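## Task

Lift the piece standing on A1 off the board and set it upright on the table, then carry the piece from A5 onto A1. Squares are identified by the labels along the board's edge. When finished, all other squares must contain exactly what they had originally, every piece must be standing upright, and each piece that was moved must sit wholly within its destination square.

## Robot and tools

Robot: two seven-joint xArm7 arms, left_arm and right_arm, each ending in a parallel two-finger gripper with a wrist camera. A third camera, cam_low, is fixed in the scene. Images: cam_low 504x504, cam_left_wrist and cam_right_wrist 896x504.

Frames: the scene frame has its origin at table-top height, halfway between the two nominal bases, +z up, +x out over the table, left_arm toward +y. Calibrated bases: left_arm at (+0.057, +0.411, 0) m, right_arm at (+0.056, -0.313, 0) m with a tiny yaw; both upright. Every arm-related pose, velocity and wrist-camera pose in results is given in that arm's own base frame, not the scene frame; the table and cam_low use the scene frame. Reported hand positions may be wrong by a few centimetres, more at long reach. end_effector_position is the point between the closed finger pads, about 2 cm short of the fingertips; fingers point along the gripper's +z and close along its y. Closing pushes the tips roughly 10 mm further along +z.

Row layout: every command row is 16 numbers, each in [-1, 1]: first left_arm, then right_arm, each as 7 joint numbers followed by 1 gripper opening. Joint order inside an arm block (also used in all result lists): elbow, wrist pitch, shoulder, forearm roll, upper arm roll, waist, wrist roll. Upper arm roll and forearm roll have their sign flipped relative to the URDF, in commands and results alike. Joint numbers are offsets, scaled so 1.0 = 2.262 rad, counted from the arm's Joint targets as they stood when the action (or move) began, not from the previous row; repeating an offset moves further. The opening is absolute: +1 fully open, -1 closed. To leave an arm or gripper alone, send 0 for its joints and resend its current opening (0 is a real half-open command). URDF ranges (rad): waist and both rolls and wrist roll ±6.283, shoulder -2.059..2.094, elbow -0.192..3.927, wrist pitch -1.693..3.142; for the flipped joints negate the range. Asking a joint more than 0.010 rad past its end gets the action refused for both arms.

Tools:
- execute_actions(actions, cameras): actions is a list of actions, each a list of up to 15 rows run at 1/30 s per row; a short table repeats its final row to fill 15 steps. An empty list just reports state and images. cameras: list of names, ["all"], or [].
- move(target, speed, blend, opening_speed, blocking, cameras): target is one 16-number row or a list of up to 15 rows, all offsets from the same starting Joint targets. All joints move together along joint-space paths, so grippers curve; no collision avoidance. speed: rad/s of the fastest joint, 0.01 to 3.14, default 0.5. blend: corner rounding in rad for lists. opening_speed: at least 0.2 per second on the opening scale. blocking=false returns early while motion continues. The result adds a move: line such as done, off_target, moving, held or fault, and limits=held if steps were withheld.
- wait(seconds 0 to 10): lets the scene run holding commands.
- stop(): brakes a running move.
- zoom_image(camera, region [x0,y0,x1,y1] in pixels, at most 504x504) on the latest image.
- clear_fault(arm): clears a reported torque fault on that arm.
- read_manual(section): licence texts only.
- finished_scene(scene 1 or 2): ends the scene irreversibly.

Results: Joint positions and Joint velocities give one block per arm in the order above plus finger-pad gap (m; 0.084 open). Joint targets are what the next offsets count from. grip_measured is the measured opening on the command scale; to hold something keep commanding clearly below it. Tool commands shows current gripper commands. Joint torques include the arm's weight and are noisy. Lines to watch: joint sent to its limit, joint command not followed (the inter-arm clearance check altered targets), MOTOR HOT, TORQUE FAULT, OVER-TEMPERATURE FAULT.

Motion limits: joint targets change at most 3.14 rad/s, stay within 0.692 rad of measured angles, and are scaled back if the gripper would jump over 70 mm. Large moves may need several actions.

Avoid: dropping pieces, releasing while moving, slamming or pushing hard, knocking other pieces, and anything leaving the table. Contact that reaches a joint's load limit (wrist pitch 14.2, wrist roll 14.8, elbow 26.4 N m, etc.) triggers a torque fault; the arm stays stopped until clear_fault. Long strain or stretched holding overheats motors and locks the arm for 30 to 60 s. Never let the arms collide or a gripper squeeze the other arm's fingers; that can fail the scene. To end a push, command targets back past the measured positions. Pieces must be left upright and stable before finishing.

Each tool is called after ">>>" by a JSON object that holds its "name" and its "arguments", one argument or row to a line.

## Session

>>> {"name": "execute_actions", "arguments": {
  "actions": []
}}

Scene clock: 0.00 s.
left_arm: end_effector_position=(+0.3726, -0.3797, +0.2955) grip_measured=+1.00 end_effector_quat_wxyz=(-0.035, +0.999, +0.024, +0.030) | right_arm: end_effector_position=(+0.1075, -0.4721, +0.1815) grip_measured=+1.00 end_effector_quat_wxyz=(-0.416, +0.111, +0.902, +0.011)
Joint names: [elbow, wrist pitch, shoulder, forearm roll, upper arm roll, waist, wrist roll]
Joint positions: left_arm=[1.55 1.371 0.194 -0.097 0.016 -0.821 -0.905 0.084] | right_arm=[1.529 1.679 0.502 0.679 -0.152 -1.152 2.548 0.084]
Joint velocities: within noise
Joint torques (N m): no reading
Joint targets: left_arm=[1.550 1.371 0.194 -0.097 0.016 -0.821 -0.905] | right_arm=[1.529 1.679 0.502 0.679 -0.152 -1.152 2.548]
Tool commands: left_gripper/opening=+1.0 right_gripper/opening=+1.0
camera_calibration:
cam_left_wrist: T_world_to_cam=[[0.0540687, -0.996318, -0.0665304, -0.347764], [-0.997137, -0.0503459, -0.0564157, 0.437143], [0.0528585, 0.0693903, -0.996188, 0.430969], [0, 0, 0, 1]] pos_world=[0.431915, -0.35438, 0.430851]
cam_right_wrist: T_world_to_cam=[[0.202047, 0.978284, -0.0462425, 0.480738], [0.625931, -0.165301, -0.762159, 0.0620603], [-0.753251, 0.125047, -0.645737, 0.387108], [0, 0, 0, 1]] pos_world=[0.155613, -0.508446, 0.3195]

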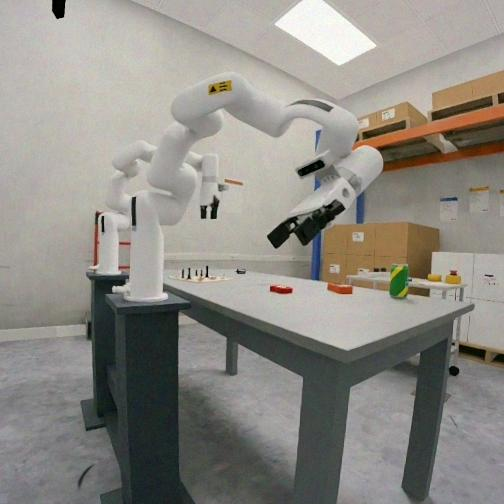

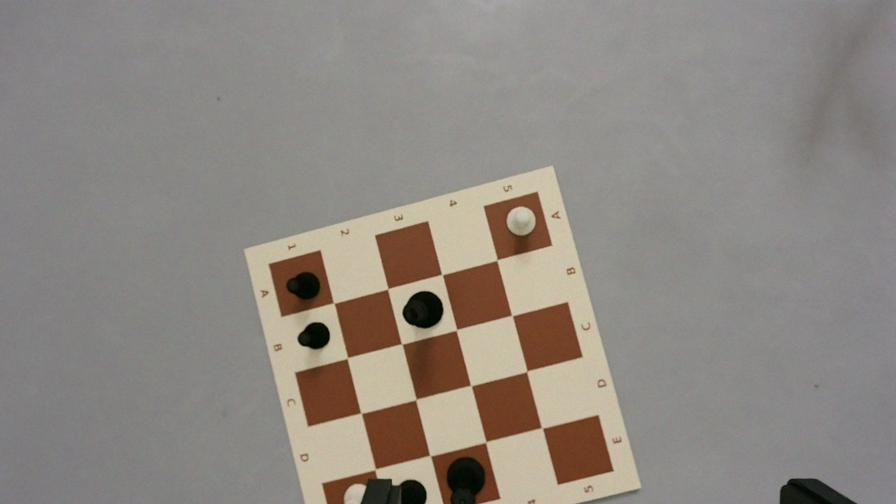

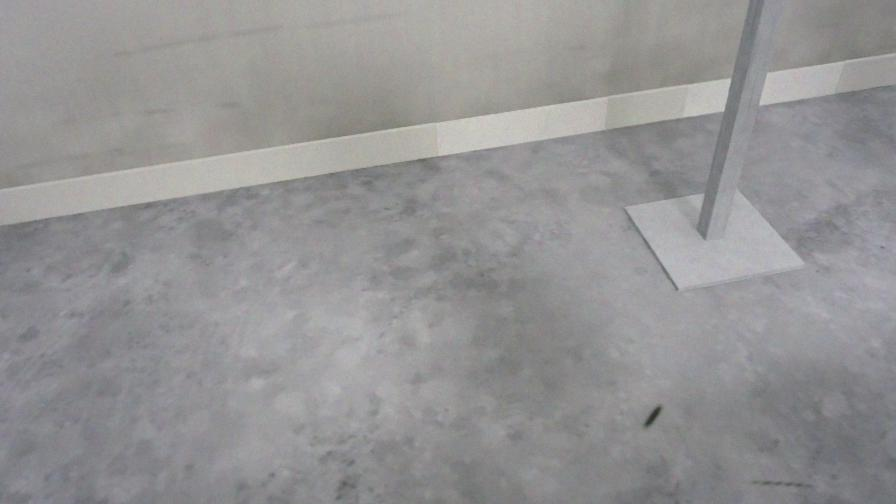

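>>> {"name": "move", "arguments": {
  "target": [-0.2481,-0.2637,0.009,0.0429,-0.0071,0.1433,0.0451,-0.2,0,0,0,0,0,0,0,1],
  "speed": 0.5,
  "cameras": ["cam_left_wrist"]
}}

>>> {"name": "zoom_image", "arguments": {
  "camera": "cam_left_wrist",
  "region": [400, 250, 654, 504]
}}

Scene clock: 3.93 s.
left_arm: end_effector_position=(+0.4258, -0.2311, +0.1000) grip_measured=-0.22 end_effector_quat_wxyz=(+0.000, +0.988, +0.152, +0.000) | right_arm: end_effector_position=(+0.1075, -0.4721, +0.1815) grip_measured=+1.00 end_effector_quat_wxyz=(-0.416, +0.111, +0.902, +0.011)
Joint names: [elbow, wrist pitch, shoulder, forearm roll, upper arm roll, waist, wrist roll]
Joint positions: left_arm=[0.989 0.775 0.214 0 0 -0.497 -0.803 0.035] | right_arm=[1.529 1.679 0.502 0.679 -0.152 -1.152 2.548 0.084]
Joint torques (N m): left_arm=[18.16 -1.55 -26.73 0.36 -0.39 2.09 0.23] | right_arm=[11.68 0.22 -20.78 1.41 -0.82 0.3 0.28]
Joint targets: left_arm=[0.989 0.775 0.214 0.000 0.000 -0.497 -0.803] | right_arm=[1.529 1.679 0.502 0.679 -0.152 -1.152 2.548]
move: done
camera_calibration:
cam_left_wrist: T_world_to_cam=[[0.305172, -0.952295, 0.00229858, -0.319201], [-0.952284, -0.305154, 0.00605233, 0.402408], [-0.00506218, -0.00403591, -0.999979, 0.23119], [0, 0, 0, 1]] pos_world=[0.481788, -0.180244, 0.229483]
Images, in order (width x height): cam_left_wrist 896x504.

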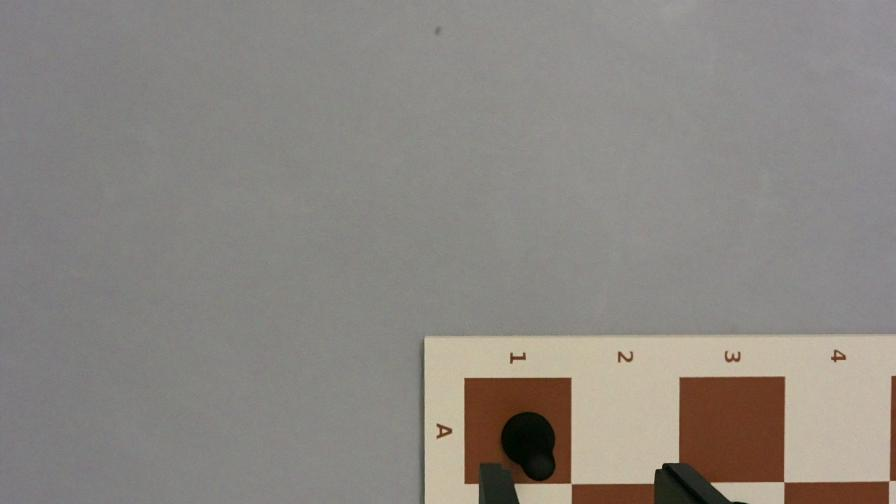

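Scaled by 1.984 from the camera's 896x504 image, which has a finer 1280x720 frame.

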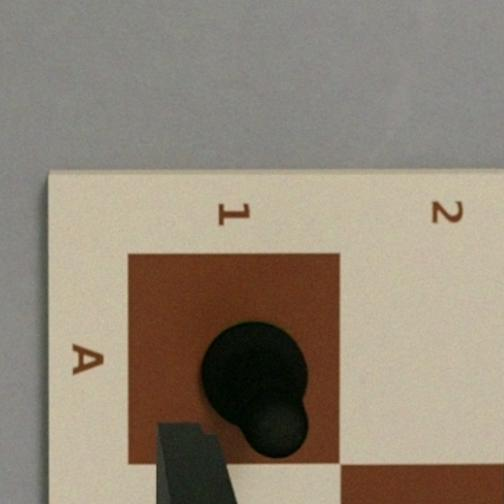

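>>> {"name": "move", "arguments": {
  "target": [-0.0203,-0.0814,0.0611,0,0,0.0002,0.0002,-0.15,0,0,0,0,0,0,0,1],
  "speed": 0.2,
  "cameras": ["cam_left_wrist"]
}}

Scene clock: 12.97 s.
left_arm: end_effector_position=(+0.4232, -0.2294, +0.0310) grip_measured=-0.16 end_effector_quat_wxyz=(+0.000, +0.988, +0.152, +0.000) | right_arm: end_effector_position=(+0.1075, -0.4721, +0.1815) grip_measured=+1.00 end_effector_quat_wxyz=(-0.416, +0.111, +0.902, +0.011)
Joint names: [elbow, wrist pitch, shoulder, forearm roll, upper arm roll, waist, wrist roll]
Joint positions: left_arm=[0.943 0.591 0.352 0 0 -0.497 -0.803 0.037] | right_arm=[1.529 1.679 0.502 0.679 -0.152 -1.152 2.548 0.084]
Joint torques (N m): left_arm=[16.48 -1.48 -28.14 -0.09 -0.27 1.83 0.17] | right_arm=[11.67 0.15 -20.79 1.57 -0.75 0.24 0.34]
Joint targets: left_arm=[0.943 0.591 0.352 0.000 0.000 -0.497 -0.803] | right_arm=[1.529 1.679 0.502 0.679 -0.152 -1.152 2.548]
move: done
camera_calibration:
cam_left_wrist: T_world_to_cam=[[0.305262, -0.952266, 0.0022026, -0.316747], [-0.952255, -0.305244, 0.00602235, 0.400813], [-0.00506254, -0.00393583, -0.999979, 0.162202], [0, 0, 0, 1]] pos_world=[0.479188, -0.178643, 0.160483]
Images, in order (width x height): cam_left_wrist 896x504.

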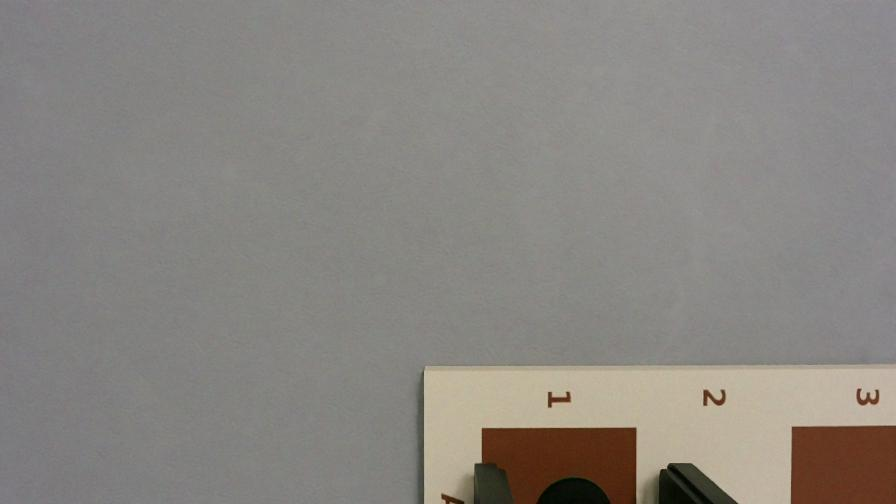

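>>> {"name": "move", "arguments": {
  "target": [0,0,0,0,0,0,0,-0.85,0,0,0,0,0,0,0,1],
  "opening_speed": 0.6
}}

Scene clock: 14.97 s.
left_arm: end_effector_position=(+0.4232, -0.2294, +0.0310) grip_measured=-0.71 end_effector_quat_wxyz=(+0.000, +0.988, +0.152, +0.000) | right_arm: end_effector_position=(+0.1075, -0.4721, +0.1815) grip_measured=+1.00 end_effector_quat_wxyz=(-0.416, +0.111, +0.902, +0.011)
Joint names: [elbow, wrist pitch, shoulder, forearm roll, upper arm roll, waist, wrist roll]
Joint positions: left_arm=[0.943 0.591 0.352 0 0 -0.497 -0.803 0.013] | right_arm=[1.529 1.679 0.502 0.679 -0.152 -1.152 2.548 0.084]
Joint torques (N m): left_arm=[13.57 -1.14 -22.97 0 0.12 1.25 0.15] | right_arm=[11.6 0.21 -20.87 1.52 -0.79 0.28 0.31]
Joint targets: left_arm=[0.943 0.591 0.352 0.000 0.000 -0.497 -0.803] | right_arm=[1.529 1.679 0.502 0.679 -0.152 -1.152 2.548]
move: done
camera_calibration:
cam_left_wrist: T_world_to_cam=[[0.305262, -0.952266, 0.00229781, -0.316668], [-0.952255, -0.305244, 0.00605287, 0.400839], [-0.00506254, -0.00403582, -0.999979, 0.162185], [0, 0, 0, 1]] pos_world=[0.479188, -0.178543, 0.160483]
cam_right_wrist: T_world_to_cam=[[0.202047, 0.978284, -0.0462425, 0.480738], [0.625931, -0.165301, -0.762159, 0.0620603], [-0.753251, 0.125047, -0.645737, 0.387108], [0, 0, 0, 1]] pos_world=[0.155613, -0.508446, 0.3195]

>>> {"name": "move", "arguments": {
  "target": [
    [0.0038,0.0329,-0.0291,0,0,0,0,-0.85,0,0,0,0,0,0,0,1],
    [-0.1152,0.0052,-0.1204,0,0,0.0829,0.0829,-0.85,0,0,0,0,0,0,0,1],
    [-0.1197,-0.0291,-0.0906,0,0,0.0829,0.0829,-0.85,0,0,0,0,0,0,0,1]
  ],
  "speed": [0.15,0.3,0.15],
  "cameras": ["cam_left_wrist"]
}}

Scene clock: 18.97 s.
left_arm: end_effector_position=(+0.3901, -0.1246, +0.0400) grip_measured=-0.77 end_effector_quat_wxyz=(+0.000, +0.988, +0.152, +0.000) | right_arm: end_effector_position=(+0.1075, -0.4721, +0.1815) grip_measured=+1.00 end_effector_quat_wxyz=(-0.416, +0.111, +0.902, +0.011)
Joint names: [elbow, wrist pitch, shoulder, forearm roll, upper arm roll, waist, wrist roll]
Joint positions: left_arm=[0.672 0.525 0.147 0 0 -0.309 -0.615 0.01] | right_arm=[1.529 1.679 0.502 0.679 -0.152 -1.152 2.548 0.084]
Joint torques (N m): left_arm=[15.3 -1.56 -21.86 -0.15 -0.39 1.75 0.12] | right_arm=[11.68 0.28 -20.73 1.41 -0.8 0.35 0.26]
Joint targets: left_arm=[0.672 0.525 0.147 0.000 0.000 -0.309 -0.615] | right_arm=[1.529 1.679 0.502 0.679 -0.152 -1.152 2.548]
move: done
camera_calibration:
cam_left_wrist: T_world_to_cam=[[0.305262, -0.952266, 0.00229781, -0.206882], [-0.952255, -0.305244, 0.00605287, 0.401224], [-0.00506254, -0.00403582, -0.999979, 0.17144], [0, 0, 0, 1]] pos_world=[0.446088, -0.0738434, 0.169483]
Images, in order (width x height): cam_left_wrist 896x504.

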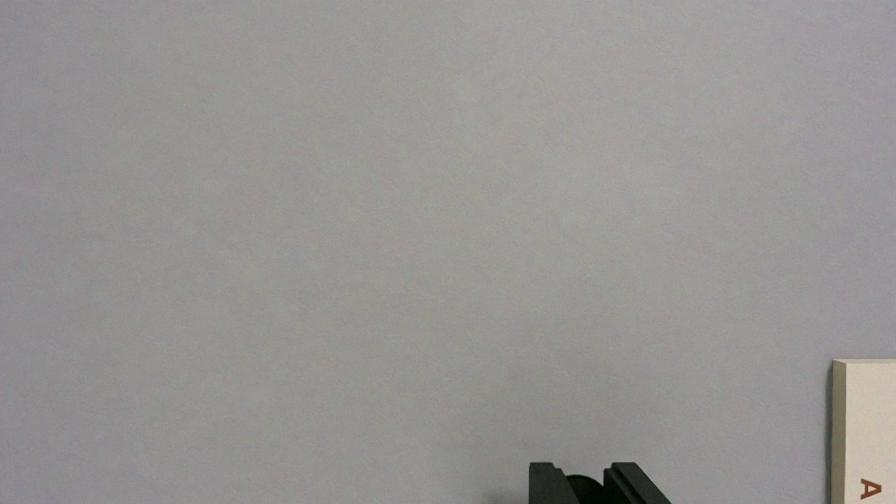

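>>> {"name": "move", "arguments": {
  "target": [-0.0018,-0.0137,0.0119,0,0,0,0,-0.85,0,0,0,0,0,0,0,1],
  "speed": 0.08
}}

>>> {"name": "move", "arguments": {
  "target": [-0.0003,-0.0021,0.0018,0,0,0,0,-0.85,0,0,0,0,0,0,0,1],
  "speed": 0.05
}}

>>> {"name": "move", "arguments": {
  "target": [-0.0001,-0.0008,0.0007,0,0,0,0,-0.85,0,0,0,0,0,0,0,1],
  "speed": 0.05
}}

>>> {"name": "move", "arguments": {
  "target": [-0.0001,-0.0008,0.0007,0,0,0,0,-0.85,0,0,0,0,0,0,0,1],
  "speed": 0.05
}}

Scene clock: 20.70 s.
left_arm: end_effector_position=(+0.3896, -0.1244, +0.0300) grip_measured=-0.77 end_effector_quat_wxyz=(+0.000, +0.988, +0.152, +0.000) | right_arm: end_effector_position=(+0.1075, -0.4721, +0.1815) grip_measured=+1.00 end_effector_quat_wxyz=(-0.416, +0.111, +0.902, +0.011)
Joint names: [elbow, wrist pitch, shoulder, forearm roll, upper arm roll, waist, wrist roll]
Joint positions: left_arm=[0.668 0.494 0.174 0 0 -0.309 -0.615 0.01] | right_arm=[1.529 1.679 0.502 0.679 -0.152 -1.152 2.548 0.084]
Joint torques (N m): left_arm=[15.15 -1.56 -22.58 -0.01 -0.4 1.6 -0.13] | right_arm=[11.56 0.24 -20.91 1.53 -0.81 0.4 0.29]
Joint targets: left_arm=[0.668 0.494 0.174 0.000 0.000 -0.309 -0.615] | right_arm=[1.529 1.679 0.502 0.679 -0.152 -1.152 2.548]
move: done
camera_calibration:
cam_left_wrist: T_world_to_cam=[[0.305262, -0.952266, 0.00226729, -0.206511], [-0.952254, -0.305243, 0.00614808, 0.400854], [-0.00516253, -0.00403581, -0.999979, 0.161482], [0, 0, 0, 1]] pos_world=[0.445588, -0.0736434, 0.159483]
cam_right_wrist: T_world_to_cam=[[0.202047, 0.978284, -0.0462425, 0.480738], [0.625931, -0.165301, -0.762159, 0.0620603], [-0.753251, 0.125047, -0.645737, 0.387108], [0, 0, 0, 1]] pos_world=[0.155613, -0.508446, 0.3195]

Scene clock: 21.40 s.
left_arm: end_effector_position=(+0.3894, -0.1244, +0.0285) grip_measured=-0.77 end_effector_quat_wxyz=(+0.000, +0.988, +0.152, +0.000) | right_arm: end_effector_position=(+0.1075, -0.4721, +0.1815) grip_measured=+1.00 end_effector_quat_wxyz=(-0.416, +0.111, +0.902, +0.011)
Joint names: [elbow, wrist pitch, shoulder, forearm roll, upper arm roll, waist, wrist roll]
Joint positions: left_arm=[0.667 0.489 0.178 0 0 -0.309 -0.615 0.01] | right_arm=[1.529 1.679 0.502 0.679 -0.152 -1.152 2.548 0.084]
Joint torques (N m): left_arm=[14.96 -1.55 -22.52 -0.07 -0.31 1.71 0.01] | right_arm=[11.63 0.22 -20.98 1.52 -0.74 0.35 0.26]
Joint targets: left_arm=[0.667 0.489 0.178 0.000 0.000 -0.309 -0.615] | right_arm=[1.529 1.679 0.502 0.679 -0.152 -1.152 2.548]
move: done
camera_calibration:
cam_left_wrist: T_world_to_cam=[[0.305262, -0.952266, 0.00226729, -0.206477], [-0.952254, -0.305244, 0.00614809, 0.400768], [-0.00516254, -0.00403581, -0.999979, 0.159982], [0, 0, 0, 1]] pos_world=[0.445488, -0.0736434, 0.157983]
cam_right_wrist: T_world_to_cam=[[0.202047, 0.978284, -0.0462425, 0.480738], [0.625931, -0.165301, -0.762159, 0.0620603], [-0.753251, 0.125047, -0.645737, 0.387108], [0, 0, 0, 1]] pos_world=[0.155613, -0.508446, 0.3195]

Scene clock: 22.10 s.
left_arm: end_effector_position=(+0.3894, -0.1244, +0.0279) grip_measured=-0.77 end_effector_quat_wxyz=(+0.000, +0.988, +0.152, +0.000) | right_arm: end_effector_position=(+0.1075, -0.4721, +0.1815) grip_measured=+1.00 end_effector_quat_wxyz=(-0.416, +0.111, +0.902, +0.011)
Joint names: [elbow, wrist pitch, shoulder, forearm roll, upper arm roll, waist, wrist roll]
Joint positions: left_arm=[0.667 0.487 0.18 0 0 -0.309 -0.615 0.01] | right_arm=[1.529 1.679 0.502 0.679 -0.152 -1.152 2.548 0.084]
Joint torques (N m): left_arm=[15.22 -1.49 -22.42 -0.18 -0.14 1.71 -0.07] | right_arm=[11.56 0.23 -20.97 1.5 -0.82 0.41 0.3]
Joint targets: left_arm=[0.667 0.487 0.180 0.000 0.000 -0.309 -0.615] | right_arm=[1.529 1.679 0.502 0.679 -0.152 -1.152 2.548]
move: done
camera_calibration:
cam_left_wrist: T_world_to_cam=[[0.305262, -0.952266, 0.00226729, -0.206445], [-0.952254, -0.305244, 0.00614809, 0.400676], [-0.00516254, -0.00403581, -0.999979, 0.159381], [0, 0, 0, 1]] pos_world=[0.445388, -0.0736434, 0.157383]
cam_right_wrist: T_world_to_cam=[[0.202047, 0.978284, -0.0462425, 0.480738], [0.625931, -0.165301, -0.762159, 0.0620603], [-0.753251, 0.125047, -0.645737, 0.387108], [0, 0, 0, 1]] pos_world=[0.155613, -0.508446, 0.3195]

Scene clock: 22.80 s.
left_arm: end_effector_position=(+0.3894, -0.1244, +0.0274) grip_measured=-0.77 end_effector_quat_wxyz=(+0.000, +0.988, +0.152, +0.000) | right_arm: end_effector_position=(+0.1075, -0.4721, +0.1815) grip_measured=+1.00 end_effector_quat_wxyz=(-0.416, +0.111, +0.902, +0.011)
Joint names: [elbow, wrist pitch, shoulder, forearm roll, upper arm roll, waist, wrist roll]
Joint positions: left_arm=[0.667 0.486 0.182 0 0 -0.309 -0.615 0.01] | right_arm=[1.529 1.679 0.502 0.679 -0.152 -1.152 2.548 0.084]
Joint torques (N m): left_arm=[15.01 -1.55 -22.49 0.05 -0.42 1.76 -0.12] | right_arm=[11.62 0.19 -20.94 1.42 -0.75 0.29 0.28]
Joint targets: left_arm=[0.667 0.486 0.182 0.000 0.000 -0.309 -0.615] | right_arm=[1.529 1.679 0.502 0.679 -0.152 -1.152 2.548]
move: done
camera_calibration:
cam_left_wrist: T_world_to_cam=[[0.305262, -0.952266, 0.00226729, -0.206349], [-0.952254, -0.305244, 0.00614809, 0.40071], [-0.00516254, -0.00403581, -0.999979, 0.158882], [0, 0, 0, 1]] pos_world=[0.445388, -0.0735434, 0.156883]
cam_right_wrist: T_world_to_cam=[[0.202047, 0.978284, -0.0462425, 0.480738], [0.625931, -0.165301, -0.762159, 0.0620603], [-0.753251, 0.125047, -0.645737, 0.387108], [0, 0, 0, 1]] pos_world=[0.155613, -0.508446, 0.3195]

>>> {"name": "move", "arguments": {
  "target": [-0.0001,-0.0007,0.0006,0,0,0,0,-0.85,0,0,0,0,0,0,0,1],
  "speed": 0.05
}}

>>> {"name": "move", "arguments": {
  "target": [-0.0001,-0.0006,0.0005,0,0,0,0,-0.85,0,0,0,0,0,0,0,1],
  "speed": 0.05
}}

Scene clock: 24.23 s.
left_arm: end_effector_position=(+0.3893, -0.1244, +0.0268) grip_measured=-0.77 end_effector_quat_wxyz=(+0.000, +0.988, +0.152, +0.000) | right_arm: end_effector_position=(+0.1075, -0.4721, +0.1815) grip_measured=+1.00 end_effector_quat_wxyz=(-0.416, +0.111, +0.902, +0.011)
Joint names: [elbow, wrist pitch, shoulder, forearm roll, upper arm roll, waist, wrist roll]
Joint positions: left_arm=[0.667 0.484 0.183 0 0 -0.309 -0.615 0.01] | right_arm=[1.529 1.679 0.502 0.679 -0.152 -1.152 2.548 0.084]
Joint torques (N m): left_arm=[14.95 -1.4 -22.88 0.06 -0.48 1.63 -0.07] | right_arm=[11.56 0.17 -20.94 1.49 -0.83 0.45 0.28]
Joint targets: left_arm=[0.667 0.484 0.183 0.000 0.000 -0.309 -0.615] | right_arm=[1.529 1.679 0.502 0.679 -0.152 -1.152 2.548]
move: done
camera_calibration:
cam_left_wrist: T_world_to_cam=[[0.305262, -0.952266, 0.00226729, -0.206348], [-0.952254, -0.305244, 0.00614809, 0.400713], [-0.00516254, -0.00403581, -0.999979, 0.158382], [0, 0, 0, 1]] pos_world=[0.445388, -0.0735434, 0.156383]
cam_right_wrist: T_world_to_cam=[[0.202047, 0.978284, -0.0462425, 0.480738], [0.625931, -0.165301, -0.762159, 0.0620603], [-0.753251, 0.125047, -0.645737, 0.387108], [0, 0, 0, 1]] pos_world=[0.155613, -0.508446, 0.3195]

Scene clock: 24.93 s.
left_arm: end_effector_position=(+0.3893, -0.1243, +0.0264) grip_measured=-0.77 end_effector_quat_wxyz=(+0.000, +0.988, +0.152, +0.000) | right_arm: end_effector_position=(+0.1075, -0.4721, +0.1815) grip_measured=+1.00 end_effector_quat_wxyz=(-0.416, +0.111, +0.902, +0.011)
Joint names: [elbow, wrist pitch, shoulder, forearm roll, upper arm roll, waist, wrist roll]
Joint positions: left_arm=[0.666 0.483 0.184 0 0 -0.309 -0.615 0.01] | right_arm=[1.529 1.679 0.502 0.679 -0.152 -1.152 2.548 0.084]
Joint torques (N m): left_arm=[14.64 -1.64 -21.68 0 -0.29 1.71 -0.13] | right_arm=[11.58 0.26 -21.06 1.44 -0.84 0.44 0.25]
Joint targets: left_arm=[0.666 0.483 0.184 0.000 0.000 -0.309 -0.615] | right_arm=[1.529 1.679 0.502 0.679 -0.152 -1.152 2.548]
move: done
camera_calibration:
cam_left_wrist: T_world_to_cam=[[0.305262, -0.952266, 0.00229781, -0.206321], [-0.952255, -0.305244, 0.00605287, 0.400636], [-0.00506254, -0.00403582, -0.999979, 0.157837], [0, 0, 0, 1]] pos_world=[0.445288, -0.0735434, 0.155883]
cam_right_wrist: T_world_to_cam=[[0.202047, 0.978284, -0.0462425, 0.480738], [0.625931, -0.165301, -0.762159, 0.0620603], [-0.753251, 0.125047, -0.645737, 0.387108], [0, 0, 0, 1]] pos_world=[0.155613, -0.508446, 0.3195]

>>> {"name": "move", "arguments": {
  "target": [0,0,0,0,0,0,0,-0.2,0,0,0,0,0,0,0,1],
  "opening_speed": 0.6
}}

>>> {"name": "move", "arguments": {
  "target": [
    [0.0174,0.1013,-0.0839,0,0,0,0,-0.2,0,0,0,0,0,0,0,1],
    [0.3769,0.2086,0.1683,0,0,-0.1559,-0.1572,-0.2,0,0,0,0,0,0,0,1]
  ],
  "speed": [0.25,0.6],
  "cameras": ["cam_left_wrist"]
}}

>>> {"name": "zoom_image", "arguments": {
  "camera": "cam_left_wrist",
  "region": [400, 250, 654, 504]
}}

Scene clock: 28.87 s.
left_arm: end_effector_position=(+0.3893, -0.1243, +0.0264) grip_measured=-0.22 end_effector_quat_wxyz=(+0.000, +0.988, +0.152, +0.000) | right_arm: end_effector_position=(+0.1075, -0.4721, +0.1815) grip_measured=+1.00 end_effector_quat_wxyz=(-0.416, +0.111, +0.902, +0.011)
Joint names: [elbow, wrist pitch, shoulder, forearm roll, upper arm roll, waist, wrist roll]
Joint positions: left_arm=[0.666 0.483 0.184 0 0 -0.309 -0.615 0.035] | right_arm=[1.529 1.679 0.502 0.679 -0.152 -1.152 2.548 0.084]
Joint torques (N m): left_arm=[15.89 -1.3 -25.11 0.06 -0.3 1.23 0.09] | right_arm=[11.65 0.18 -20.92 1.47 -0.76 0.49 0.29]
Joint targets: left_arm=[0.666 0.483 0.184 0.000 0.000 -0.309 -0.615] | right_arm=[1.529 1.679 0.502 0.679 -0.152 -1.152 2.548]
move: done
camera_calibration:
cam_left_wrist: T_world_to_cam=[[0.305262, -0.952266, 0.00226729, -0.206316], [-0.952254, -0.305244, 0.00614809, 0.400621], [-0.00516254, -0.00403581, -0.999979, 0.157881], [0, 0, 0, 1]] pos_world=[0.445288, -0.0735434, 0.155883]
cam_right_wrist: T_world_to_cam=[[0.202047, 0.978284, -0.0462425, 0.480738], [0.625931, -0.165301, -0.762159, 0.0620603], [-0.753251, 0.125047, -0.645737, 0.387108], [0, 0, 0, 1]] pos_world=[0.155613, -0.508446, 0.3195]

Scene clock: 31.70 s.
left_arm: end_effector_position=(+0.4744, -0.3695, +0.1000) grip_measured=-0.22 end_effector_quat_wxyz=(+0.000, +0.988, +0.154, +0.000) | right_arm: end_effector_position=(+0.1075, -0.4721, +0.1815) grip_measured=+1.00 end_effector_quat_wxyz=(-0.416, +0.111, +0.902, +0.011)
Joint names: [elbow, wrist pitch, shoulder, forearm roll, upper arm roll, waist, wrist roll]
Joint positions: left_arm=[1.519 0.954 0.565 0 0 -0.662 -0.971 0.035] | right_arm=[1.529 1.679 0.502 0.679 -0.152 -1.152 2.548 0.084]
Joint torques (N m): left_arm=[20.84 -1.12 -36.6 -0.09 0.4 -1.32 -0.11] | right_arm=[11.63 0.23 -20.91 1.55 -0.81 0.62 0.25]
Joint targets: left_arm=[1.519 0.954 0.565 0.000 0.000 -0.662 -0.971] | right_arm=[1.529 1.679 0.502 0.679 -0.152 -1.152 2.548]
move: done
camera_calibration:
cam_left_wrist: T_world_to_cam=[[0.308061, -0.951364, 0.00214805, -0.466898], [-0.951353, -0.308043, 0.00613362, 0.404962], [-0.00517361, -0.00393308, -0.999979, 0.230968], [0, 0, 0, 1]] pos_world=[0.53029, -0.318535, 0.229482]
Images, in order (width x height): cam_left_wrist 896x504.

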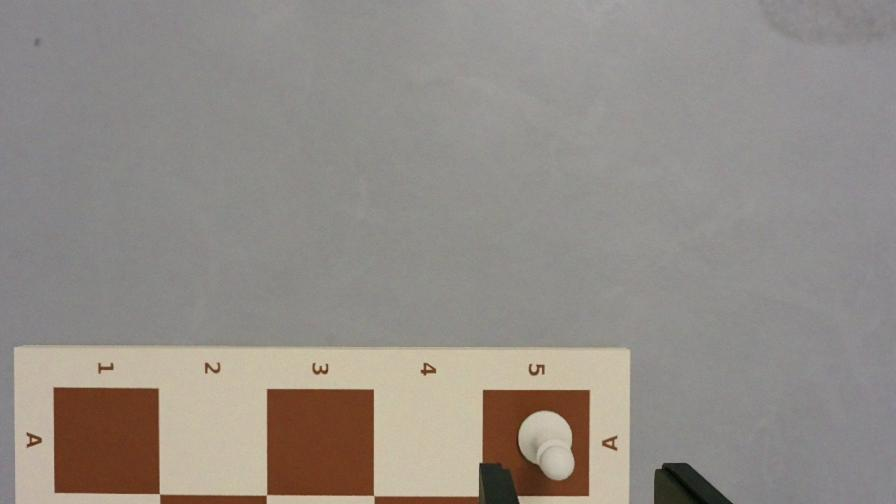

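Scaled by 1.984 from the camera's 896x504 image, which has a finer 1280x720 frame.

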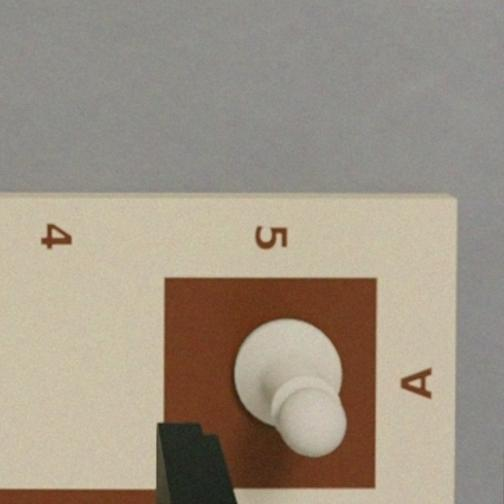

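>>> {"name": "move", "arguments": {
  "target": [-0.0129,-0.0616,0.0488,0,0,-0.0024,-0.0024,-0.15,0,0,0,0,0,0,0,1],
  "speed": 0.15,
  "cameras": ["cam_left_wrist"]
}}

>>> {"name": "move", "arguments": {
  "target": [0,0,0,0,0,0,0,-0.85,0,0,0,0,0,0,0,1],
  "opening_speed": 0.5,
  "cameras": ["cam_left_wrist"]
}}

Scene clock: 34.63 s.
left_arm: end_effector_position=(+0.4731, -0.3727, +0.0327) grip_measured=-0.16 end_effector_quat_wxyz=(+0.000, +0.988, +0.154, +0.000) | right_arm: end_effector_position=(+0.1075, -0.4721, +0.1815) grip_measured=+1.00 end_effector_quat_wxyz=(-0.416, +0.111, +0.902, +0.011)
Joint names: [elbow, wrist pitch, shoulder, forearm roll, upper arm roll, waist, wrist roll]
Joint positions: left_arm=[1.49 0.815 0.675 0 0 -0.667 -0.976 0.037] | right_arm=[1.529 1.679 0.502 0.679 -0.152 -1.152 2.548 0.084]
Joint torques (N m): left_arm=[18.7 -1.49 -37.12 0.01 0.35 -1.6 -0.12] | right_arm=[11.54 0.24 -20.85 1.6 -0.77 0.64 0.3]
Joint targets: left_arm=[1.490 0.815 0.675 0.000 0.000 -0.667 -0.976] | right_arm=[1.529 1.679 0.502 0.679 -0.152 -1.152 2.548]
move: done
camera_calibration:
cam_left_wrist: T_world_to_cam=[[0.30806, -0.951365, 0.00202212, -0.469376], [-0.951352, -0.308043, 0.00619795, 0.403142], [-0.00527361, -0.00383308, -0.999979, 0.163735], [0, 0, 0, 1]] pos_world=[0.52899, -0.321735, 0.162182]
Images, in order (width x height): cam_left_wrist 896x504.

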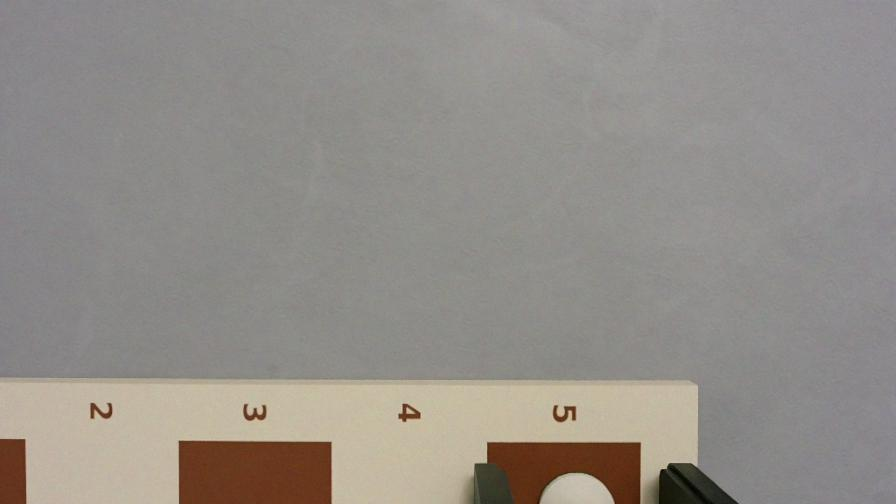

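Scene clock: 36.23 s.
left_arm: end_effector_position=(+0.4731, -0.3728, +0.0328) grip_measured=-0.76 end_effector_quat_wxyz=(+0.000, +0.988, +0.154, +0.000) | right_arm: end_effector_position=(+0.1075, -0.4721, +0.1815) grip_measured=+1.00 end_effector_quat_wxyz=(-0.416, +0.111, +0.902, +0.011)
Joint names: [elbow, wrist pitch, shoulder, forearm roll, upper arm roll, waist, wrist roll]
Joint positions: left_arm=[1.49 0.815 0.675 0 0 -0.667 -0.976 0.011] | right_arm=[1.529 1.679 0.502 0.679 -0.152 -1.152 2.548 0.084]
Joint torques (N m): left_arm=[12.91 -0.6 -28.63 0.1 -0.33 0.11 -0.11] | right_arm=[11.59 0.2 -20.85 1.61 -0.78 0.69 0.26]
Joint targets: left_arm=[1.490 0.815 0.675 0.000 0.000 -0.667 -0.976] | right_arm=[1.529 1.679 0.502 0.679 -0.152 -1.152 2.548]
move: done
camera_calibration:
cam_left_wrist: T_world_to_cam=[[0.308061, -0.951364, 0.00214805, -0.469492], [-0.951353, -0.308043, 0.00613362, 0.403121], [-0.00517361, -0.00393308, -0.999979, 0.16375], [0, 0, 0, 1]] pos_world=[0.52899, -0.321835, 0.162282]
Images, in order (width x height): cam_left_wrist 896x504.

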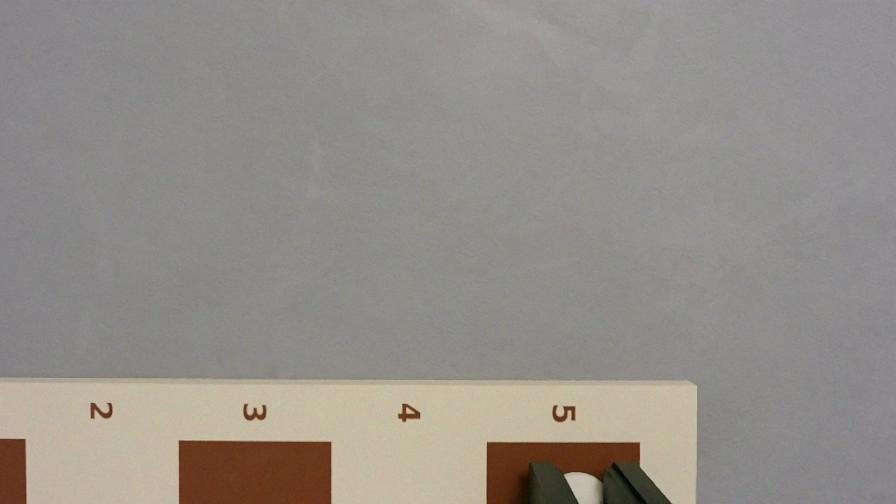

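>>> {"name": "move", "arguments": {
  "target": [
    [0.01,0.0479,-0.0379,0,0,0,0,-0.85,0,0,0,0,0,0,0,1],
    [-0.2333,-0.0375,-0.1958,0,0,0.0795,0.0809,-0.85,0,0,0,0,0,0,0,1],
    [-0.2426,-0.0918,-0.1508,0,0,0.0795,0.0809,-0.85,0,0,0,0,0,0,0,1]
  ],
  "speed": [0.15,0.4,0.15],
  "cameras": ["cam_left_wrist"]
}}

>>> {"name": "zoom_image", "arguments": {
  "camera": "cam_left_wrist",
  "region": [400, 350, 700, 504]
}}

Scene clock: 41.93 s.
left_arm: end_effector_position=(+0.4246, -0.2251, +0.0379) grip_measured=-0.76 end_effector_quat_wxyz=(+0.000, +0.988, +0.152, +0.000) | right_arm: end_effector_position=(+0.1075, -0.4721, +0.1815) grip_measured=+1.00 end_effector_quat_wxyz=(-0.416, +0.111, +0.902, +0.011)
Joint names: [elbow, wrist pitch, shoulder, forearm roll, upper arm roll, waist, wrist roll]
Joint positions: left_arm=[0.941 0.608 0.334 0 0 -0.487 -0.793 0.01] | right_arm=[1.529 1.679 0.502 0.679 -0.152 -1.152 2.548 0.084]
Joint torques (N m): left_arm=[16.58 -1.58 -27.94 0.14 -0.3 1.83 -0.01] | right_arm=[11.61 0.22 -20.86 1.63 -0.8 0.56 0.24]
Joint targets: left_arm=[0.941 0.608 0.334 0.000 0.000 -0.487 -0.793] | right_arm=[1.529 1.679 0.502 0.679 -0.152 -1.152 2.548]
move: done
camera_calibration:
cam_left_wrist: T_world_to_cam=[[0.30505, -0.952334, 0.00201764, -0.312975], [-0.952321, -0.305033, 0.0062763, 0.403443], [-0.00536169, -0.00383603, -0.999978, 0.169286], [0, 0, 0, 1]] pos_world=[0.480588, -0.174344, 0.167382]
Images, in order (width x height): cam_left_wrist 896x504.

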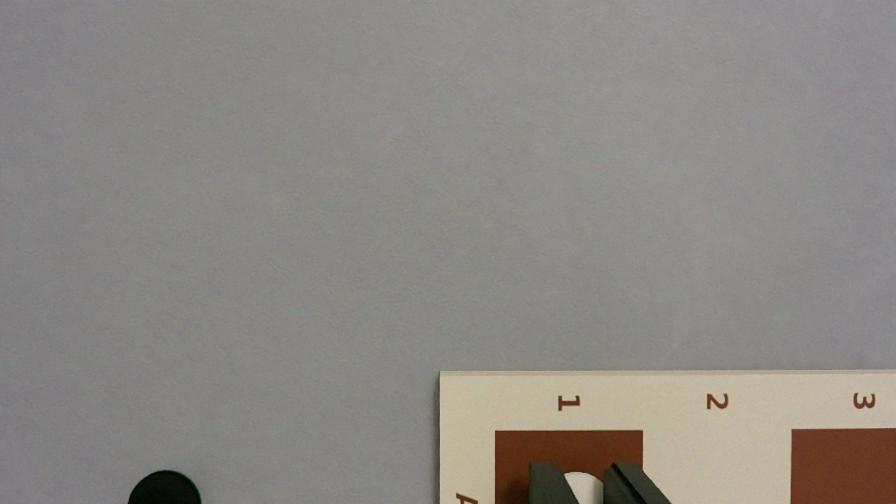

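Scaled by 1.680 from the camera's 896x504 image, which has a finer 1280x720 frame.

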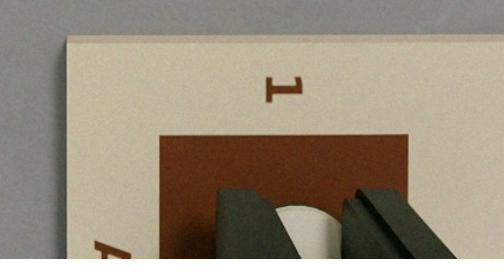

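>>> {"name": "move", "arguments": {
  "target": [-0.0028,-0.0043,0.0015,0,0,0.0013,0.0013,-0.85,0,0,0,0,0,0,0,1],
  "speed": 0.05
}}

>>> {"name": "move", "arguments": {
  "target": [-0.0002,-0.0012,0.001,0,0,0,0,-0.85,0,0,0,0,0,0,0,1],
  "speed": 0.05
}}

>>> {"name": "move", "arguments": {
  "target": [-0.0001,-0.0006,0.0005,0,0,0,0,-0.85,0,0,0,0,0,0,0,1],
  "speed": 0.05
}}

>>> {"name": "move", "arguments": {
  "target": [-0.0001,-0.0006,0.0005,0,0,0,0,-0.85,0,0,0,0,0,0,0,1],
  "speed": 0.05
}}

Scene clock: 44.83 s.
left_arm: end_effector_position=(+0.4239, -0.2231, +0.0349) grip_measured=-0.76 end_effector_quat_wxyz=(+0.000, +0.988, +0.152, +0.000) | right_arm: end_effector_position=(+0.1075, -0.4721, +0.1815) grip_measured=+1.00 end_effector_quat_wxyz=(-0.416, +0.111, +0.902, +0.011)
Joint names: [elbow, wrist pitch, shoulder, forearm roll, upper arm roll, waist, wrist roll]
Joint positions: left_arm=[0.935 0.598 0.337 0 0 -0.484 -0.79 0.01] | right_arm=[1.529 1.679 0.502 0.679 -0.152 -1.152 2.548 0.084]
Joint torques (N m): left_arm=[16.44 -1.57 -27.67 0.04 -0.24 2.1 0.12] | right_arm=[11.49 0.25 -21.01 1.58 -0.75 0.64 0.25]
Joint targets: left_arm=[0.935 0.598 0.337 0.000 0.000 -0.484 -0.790] | right_arm=[1.529 1.679 0.502 0.679 -0.152 -1.152 2.548]
move: done
camera_calibration:
cam_left_wrist: T_world_to_cam=[[0.30505, -0.952334, 0.00201764, -0.310881], [-0.952321, -0.305033, 0.0062763, 0.403501], [-0.00536169, -0.00383603, -0.999978, 0.166291], [0, 0, 0, 1]] pos_world=[0.479988, -0.172344, 0.164382]
cam_right_wrist: T_world_to_cam=[[0.202047, 0.978284, -0.0462425, 0.480738], [0.625931, -0.165301, -0.762159, 0.0620603], [-0.753251, 0.125047, -0.645737, 0.387108], [0, 0, 0, 1]] pos_world=[0.155613, -0.508446, 0.3195]

Scene clock: 45.53 s.
left_arm: end_effector_position=(+0.4239, -0.2231, +0.0339) grip_measured=-0.76 end_effector_quat_wxyz=(+0.000, +0.988, +0.152, +0.000) | right_arm: end_effector_position=(+0.1075, -0.4721, +0.1815) grip_measured=+1.00 end_effector_quat_wxyz=(-0.416, +0.111, +0.902, +0.011)
Joint names: [elbow, wrist pitch, shoulder, forearm roll, upper arm roll, waist, wrist roll]
Joint positions: left_arm=[0.934 0.595 0.34 0 0 -0.484 -0.79 0.01] | right_arm=[1.529 1.679 0.502 0.679 -0.152 -1.152 2.548 0.084]
Joint torques (N m): left_arm=[16.26 -1.58 -27.54 0.01 -0.27 1.97 0.3] | right_arm=[11.5 0.14 -20.93 1.64 -0.75 0.56 0.22]
Joint targets: left_arm=[0.934 0.595 0.340 0.000 0.000 -0.484 -0.790] | right_arm=[1.529 1.679 0.502 0.679 -0.152 -1.152 2.548]
move: done
camera_calibration:
cam_left_wrist: T_world_to_cam=[[0.30505, -0.952334, 0.00201764, -0.310849], [-0.952321, -0.305033, 0.0062763, 0.403412], [-0.00536169, -0.00383603, -0.999978, 0.16529], [0, 0, 0, 1]] pos_world=[0.479888, -0.172344, 0.163382]
cam_right_wrist: T_world_to_cam=[[0.202047, 0.978284, -0.0462425, 0.480738], [0.625931, -0.165301, -0.762159, 0.0620603], [-0.753251, 0.125047, -0.645737, 0.387108], [0, 0, 0, 1]] pos_world=[0.155613, -0.508446, 0.3195]

Scene clock: 46.23 s.
left_arm: end_effector_position=(+0.4238, -0.2231, +0.0334) grip_measured=-0.76 end_effector_quat_wxyz=(+0.000, +0.988, +0.152, +0.000) | right_arm: end_effector_position=(+0.1075, -0.4721, +0.1815) grip_measured=+1.00 end_effector_quat_wxyz=(-0.416, +0.111, +0.902, +0.011)
Joint names: [elbow, wrist pitch, shoulder, forearm roll, upper arm roll, waist, wrist roll]
Joint positions: left_arm=[0.934 0.594 0.341 0 0 -0.484 -0.79 0.01] | right_arm=[1.529 1.679 0.502 0.679 -0.152 -1.152 2.548 0.084]
Joint torques (N m): left_arm=[16.54 -1.62 -27.73 0.18 -0.09 1.59 0.23] | right_arm=[11.55 0.19 -20.88 1.67 -0.73 0.74 0.22]
Joint targets: left_arm=[0.934 0.594 0.341 0.000 0.000 -0.484 -0.790] | right_arm=[1.529 1.679 0.502 0.679 -0.152 -1.152 2.548]
move: done
camera_calibration:
cam_left_wrist: T_world_to_cam=[[0.30505, -0.952334, 0.00201764, -0.310848], [-0.952321, -0.305033, 0.0062763, 0.403415], [-0.00536169, -0.00383603, -0.999978, 0.16479], [0, 0, 0, 1]] pos_world=[0.479888, -0.172344, 0.162882]
cam_right_wrist: T_world_to_cam=[[0.202047, 0.978284, -0.0462425, 0.480738], [0.625931, -0.165301, -0.762159, 0.0620603], [-0.753251, 0.125047, -0.645737, 0.387108], [0, 0, 0, 1]] pos_world=[0.155613, -0.508446, 0.3195]

Scene clock: 46.93 s.
left_arm: end_effector_position=(+0.4238, -0.2231, +0.0328) grip_measured=-0.76 end_effector_quat_wxyz=(+0.000, +0.988, +0.152, +0.000) | right_arm: end_effector_position=(+0.1075, -0.4721, +0.1815) grip_measured=+1.00 end_effector_quat_wxyz=(-0.416, +0.111, +0.902, +0.011)
Joint names: [elbow, wrist pitch, shoulder, forearm roll, upper arm roll, waist, wrist roll]
Joint positions: left_arm=[0.934 0.592 0.342 0 0 -0.484 -0.79 0.01] | right_arm=[1.529 1.679 0.502 0.679 -0.152 -1.152 2.548 0.084]
Joint torques (N m): left_arm=[16.58 -1.5 -27.88 -0.1 -0.3 1.7 0.25] | right_arm=[11.73 0.16 -21.12 1.59 -0.76 0.67 0.24]
Joint targets: left_arm=[0.934 0.592 0.342 0.000 0.000 -0.484 -0.790] | right_arm=[1.529 1.679 0.502 0.679 -0.152 -1.152 2.548]
move: done
camera_calibration:
cam_left_wrist: T_world_to_cam=[[0.30505, -0.952334, 0.00201764, -0.310847], [-0.952321, -0.305033, 0.0062763, 0.403418], [-0.00536169, -0.00383603, -0.999978, 0.16429], [0, 0, 0, 1]] pos_world=[0.479888, -0.172344, 0.162382]
cam_right_wrist: T_world_to_cam=[[0.202047, 0.978284, -0.0462425, 0.480738], [0.625931, -0.165301, -0.762159, 0.0620603], [-0.753251, 0.125047, -0.645737, 0.387108], [0, 0, 0, 1]] pos_world=[0.155613, -0.508446, 0.3195]

>>> {"name": "move", "arguments": {
  "target": [-0.0001,-0.0006,0.0005,0,0,0,0,-0.85,0,0,0,0,0,0,0,1],
  "speed": 0.05
}}

>>> {"name": "move", "arguments": {
  "target": [-0.0001,-0.0005,0.0004,0,0,0,0,-0.85,0,0,0,0,0,0,0,1],
  "speed": 0.05,
  "cameras": ["cam_left_wrist"]
}}

Scene clock: 48.23 s.
left_arm: end_effector_position=(+0.4238, -0.2231, +0.0324) grip_measured=-0.76 end_effector_quat_wxyz=(+0.000, +0.988, +0.152, +0.000) | right_arm: end_effector_position=(+0.1075, -0.4721, +0.1815) grip_measured=+1.00 end_effector_quat_wxyz=(-0.416, +0.111, +0.902, +0.011)
Joint names: [elbow, wrist pitch, shoulder, forearm roll, upper arm roll, waist, wrist roll]
Joint positions: left_arm=[0.934 0.591 0.343 0 0 -0.484 -0.79 0.011] | right_arm=[1.529 1.679 0.502 0.679 -0.152 -1.152 2.548 0.084]
Joint torques (N m): left_arm=[13.99 -1.55 -22.4 0.16 -0.16 1.27 0.3] | right_arm=[11.58 0.19 -21.04 1.59 -0.83 0.53 0.3]
Joint targets: left_arm=[0.933 0.591 0.343 0.000 0.000 -0.484 -0.790] | right_arm=[1.529 1.679 0.502 0.679 -0.152 -1.152 2.548]
move: done
camera_calibration:
cam_left_wrist: T_world_to_cam=[[0.305051, -0.952334, 0.00214337, -0.310866], [-0.952322, -0.305033, 0.00621158, 0.403432], [-0.0052617, -0.00393602, -0.999978, 0.163725], [0, 0, 0, 1]] pos_world=[0.479888, -0.172344, 0.161882]
cam_right_wrist: T_world_to_cam=[[0.202047, 0.978284, -0.0462425, 0.480738], [0.625931, -0.165301, -0.762159, 0.0620603], [-0.753251, 0.125047, -0.645737, 0.387108], [0, 0, 0, 1]] pos_world=[0.155613, -0.508446, 0.3195]

Scene clock: 48.93 s.
left_arm: end_effector_position=(+0.4238, -0.2230, +0.0320) grip_measured=-0.76 end_effector_quat_wxyz=(+0.000, +0.988, +0.152, +0.000) | right_arm: end_effector_position=(+0.1075, -0.4721, +0.1815) grip_measured=+1.00 end_effector_quat_wxyz=(-0.416, +0.111, +0.902, +0.011)
Joint names: [elbow, wrist pitch, shoulder, forearm roll, upper arm roll, waist, wrist roll]
Joint positions: left_arm=[0.933 0.59 0.344 0 0 -0.484 -0.79 0.011] | right_arm=[1.529 1.679 0.502 0.679 -0.152 -1.152 2.548 0.084]
Joint torques (N m): left_arm=[9.76 -1.43 -14.96 0.39 -0.31 1.93 0.02] | right_arm=[11.56 0.19 -20.98 1.6 -0.75 0.66 0.24]
Joint targets: left_arm=[0.933 0.590 0.344 0.000 0.000 -0.484 -0.790] | right_arm=[1.529 1.679 0.502 0.679 -0.152 -1.152 2.548]
move: done
camera_calibration:
cam_left_wrist: T_world_to_cam=[[0.305051, -0.952334, 0.00214337, -0.31074], [-0.952322, -0.305033, 0.00621158, 0.403369], [-0.0052617, -0.00393602, -0.999978, 0.163325], [0, 0, 0, 1]] pos_world=[0.479788, -0.172244, 0.161482]
Images, in order (width x height): cam_left_wrist 896x504.

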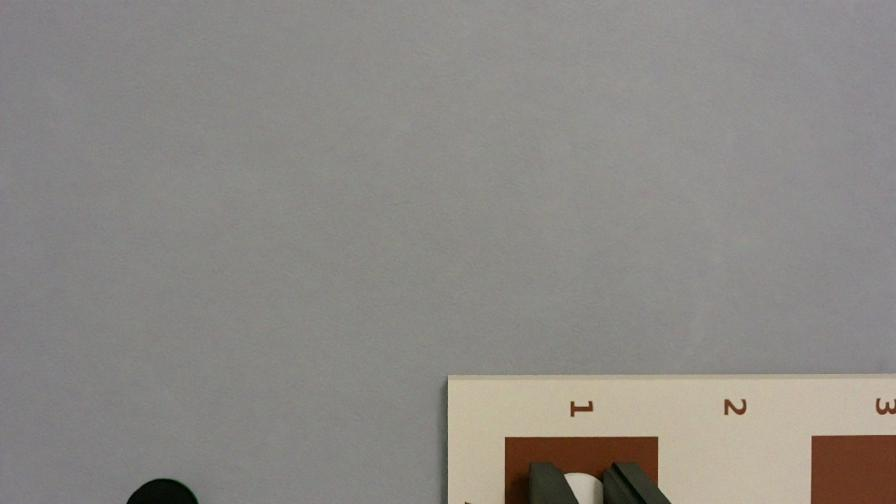

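>>> {"name": "move", "arguments": {
  "target": [0.00015,0.0008,-0.0007,0,0,0,0,-0.85,0,0,0,0,0,0,0,1],
  "speed": 0.05
}}

>>> {"name": "move", "arguments": {
  "target": [0,0,0,0,0,0,0,-0.2,0,0,0,0,0,0,0,1],
  "opening_speed": 0.5
}}

>>> {"name": "move", "arguments": {
  "target": [
    [0.018,0.08,-0.0625,0,0,0,0,-0.2,0,0,0,0,0,0,0,1],
    [-0.08,0.13,-0.22,0,0,0,0,-0.2,0,0,0,0,0,0,0,1]
  ],
  "speed": [0.2,0.6],
  "cameras": ["cam_left_wrist"]
}}

>>> {"name": "zoom_image", "arguments": {
  "camera": "cam_left_wrist",
  "region": [400, 200, 650, 450]
}}

Scene clock: 50.57 s.
left_arm: end_effector_position=(+0.4237, -0.2230, +0.0326) grip_measured=-0.76 end_effector_quat_wxyz=(+0.000, +0.988, +0.152, +0.000) | right_arm: end_effector_position=(+0.1075, -0.4721, +0.1815) grip_measured=+1.00 end_effector_quat_wxyz=(-0.416, +0.111, +0.902, +0.011)
Joint names: [elbow, wrist pitch, shoulder, forearm roll, upper arm roll, waist, wrist roll]
Joint positions: left_arm=[0.934 0.592 0.343 0 0 -0.484 -0.79 0.01] | right_arm=[1.529 1.679 0.502 0.679 -0.152 -1.152 2.548 0.084]
Joint torques (N m): left_arm=[14.83 -0.81 -28.65 0.28 0.07 1.56 0.02] | right_arm=[11.63 0.23 -20.99 1.66 -0.81 0.65 0.27]
Joint targets: left_arm=[0.934 0.592 0.342 0.000 0.000 -0.484 -0.790] | right_arm=[1.529 1.679 0.502 0.679 -0.152 -1.152 2.548]
move: done
camera_calibration:
cam_left_wrist: T_world_to_cam=[[0.305049, -0.952335, 0.00189191, -0.3107], [-0.952321, -0.305032, 0.00634103, 0.403344], [-0.00546169, -0.00373603, -0.999978, 0.164055], [0, 0, 0, 1]] pos_world=[0.479788, -0.172244, 0.162082]
cam_right_wrist: T_world_to_cam=[[0.202047, 0.978284, -0.0462425, 0.480738], [0.625931, -0.165301, -0.762159, 0.0620603], [-0.753251, 0.125047, -0.645737, 0.387108], [0, 0, 0, 1]] pos_world=[0.155613, -0.508446, 0.3195]

Scene clock: 52.10 s.
left_arm: end_effector_position=(+0.4238, -0.2231, +0.0326) grip_measured=-0.22 end_effector_quat_wxyz=(+0.000, +0.988, +0.152, +0.000) | right_arm: end_effector_position=(+0.1075, -0.4721, +0.1815) grip_measured=+1.00 end_effector_quat_wxyz=(-0.416, +0.111, +0.902, +0.011)
Joint names: [elbow, wrist pitch, shoulder, forearm roll, upper arm roll, waist, wrist roll]
Joint positions: left_arm=[0.934 0.592 0.342 0 0 -0.484 -0.79 0.035] | right_arm=[1.529 1.679 0.502 0.679 -0.152 -1.152 2.548 0.084]
Joint torques (N m): left_arm=[17.07 -1.44 -28.11 0.2 0.3 1.45 0.02] | right_arm=[11.56 0.19 -20.89 1.6 -0.79 0.57 0.31]
Joint targets: left_arm=[0.934 0.592 0.342 0.000 0.000 -0.484 -0.790] | right_arm=[1.529 1.679 0.502 0.679 -0.152 -1.152 2.548]
move: done
camera_calibration:
cam_left_wrist: T_world_to_cam=[[0.305051, -0.952334, 0.00214337, -0.310867], [-0.952322, -0.305033, 0.00621158, 0.40343], [-0.0052617, -0.00393602, -0.999978, 0.164025], [0, 0, 0, 1]] pos_world=[0.479888, -0.172344, 0.162182]
cam_right_wrist: T_world_to_cam=[[0.202047, 0.978284, -0.0462425, 0.480738], [0.625931, -0.165301, -0.762159, 0.0620603], [-0.753251, 0.125047, -0.645737, 0.387108], [0, 0, 0, 1]] pos_world=[0.155613, -0.508446, 0.3195]

Scene clock: 54.13 s.
left_arm: end_effector_position=(+0.3591, -0.1890, +0.1651) grip_measured=-0.22 end_effector_quat_wxyz=(+0.007, +0.988, +0.152, +0.009) | right_arm: end_effector_position=(+0.1075, -0.4721, +0.1815) grip_measured=+1.00 end_effector_quat_wxyz=(-0.416, +0.111, +0.902, +0.011)
Joint names: [elbow, wrist pitch, shoulder, forearm roll, upper arm roll, waist, wrist roll]
Joint positions: left_arm=[0.753 0.886 -0.155 0 0 -0.484 -0.79 0.035] | right_arm=[1.529 1.679 0.502 0.679 -0.152 -1.152 2.548 0.084]
Joint torques (N m): left_arm=[19.58 -1.14 -20.34 -0.04 0.1 0.81 0.05] | right_arm=[11.7 0.22 -21.02 1.65 -0.73 0.7 0.26]
Joint targets: left_arm=[0.753 0.886 -0.155 0.000 0.000 -0.484 -0.790] | right_arm=[1.529 1.679 0.502 0.679 -0.152 -1.152 2.548]
move: done
camera_calibration:
cam_left_wrist: T_world_to_cam=[[0.304763, -0.952253, 0.0182442, -0.261414], [-0.952314, -0.304967, -0.00963581, 0.353937], [0.0147396, -0.0144376, -0.999787, 0.287022], [0, 0, 0, 1]] pos_world=[0.412498, -0.136849, 0.295141]
Images, in order (width x height): cam_left_wrist 896x504.

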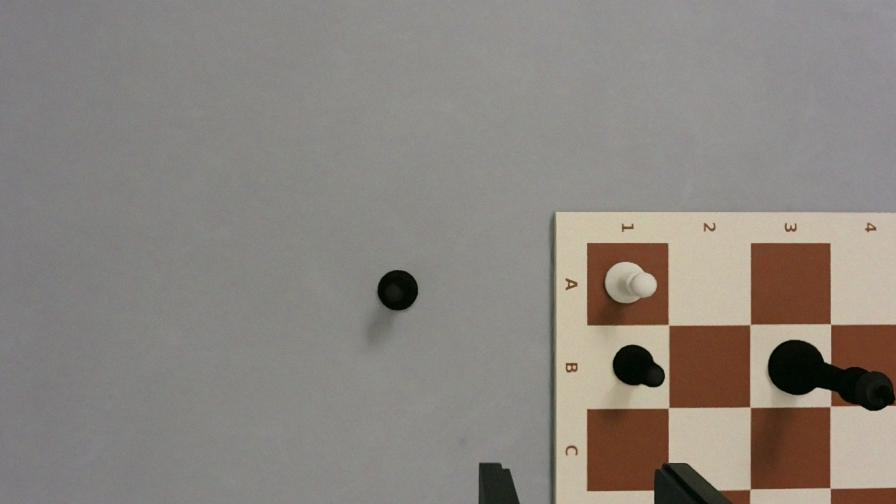

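Scaled by 2.016 from the camera's 896x504 image, which has a finer 1280x720 frame.

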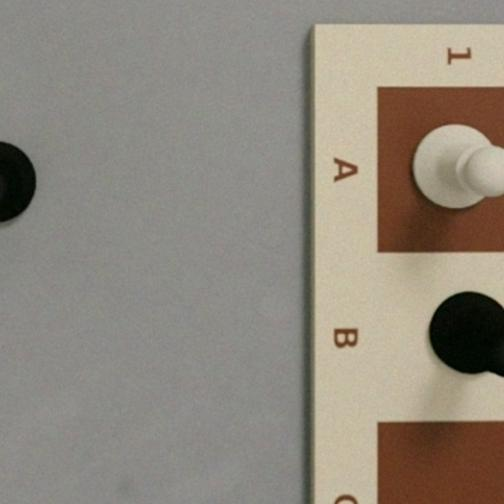

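Both upright, well centred.

>>> {"name": "finished_scene", "arguments": {
  "scene": 2
}}

The scene is finished: the task was done.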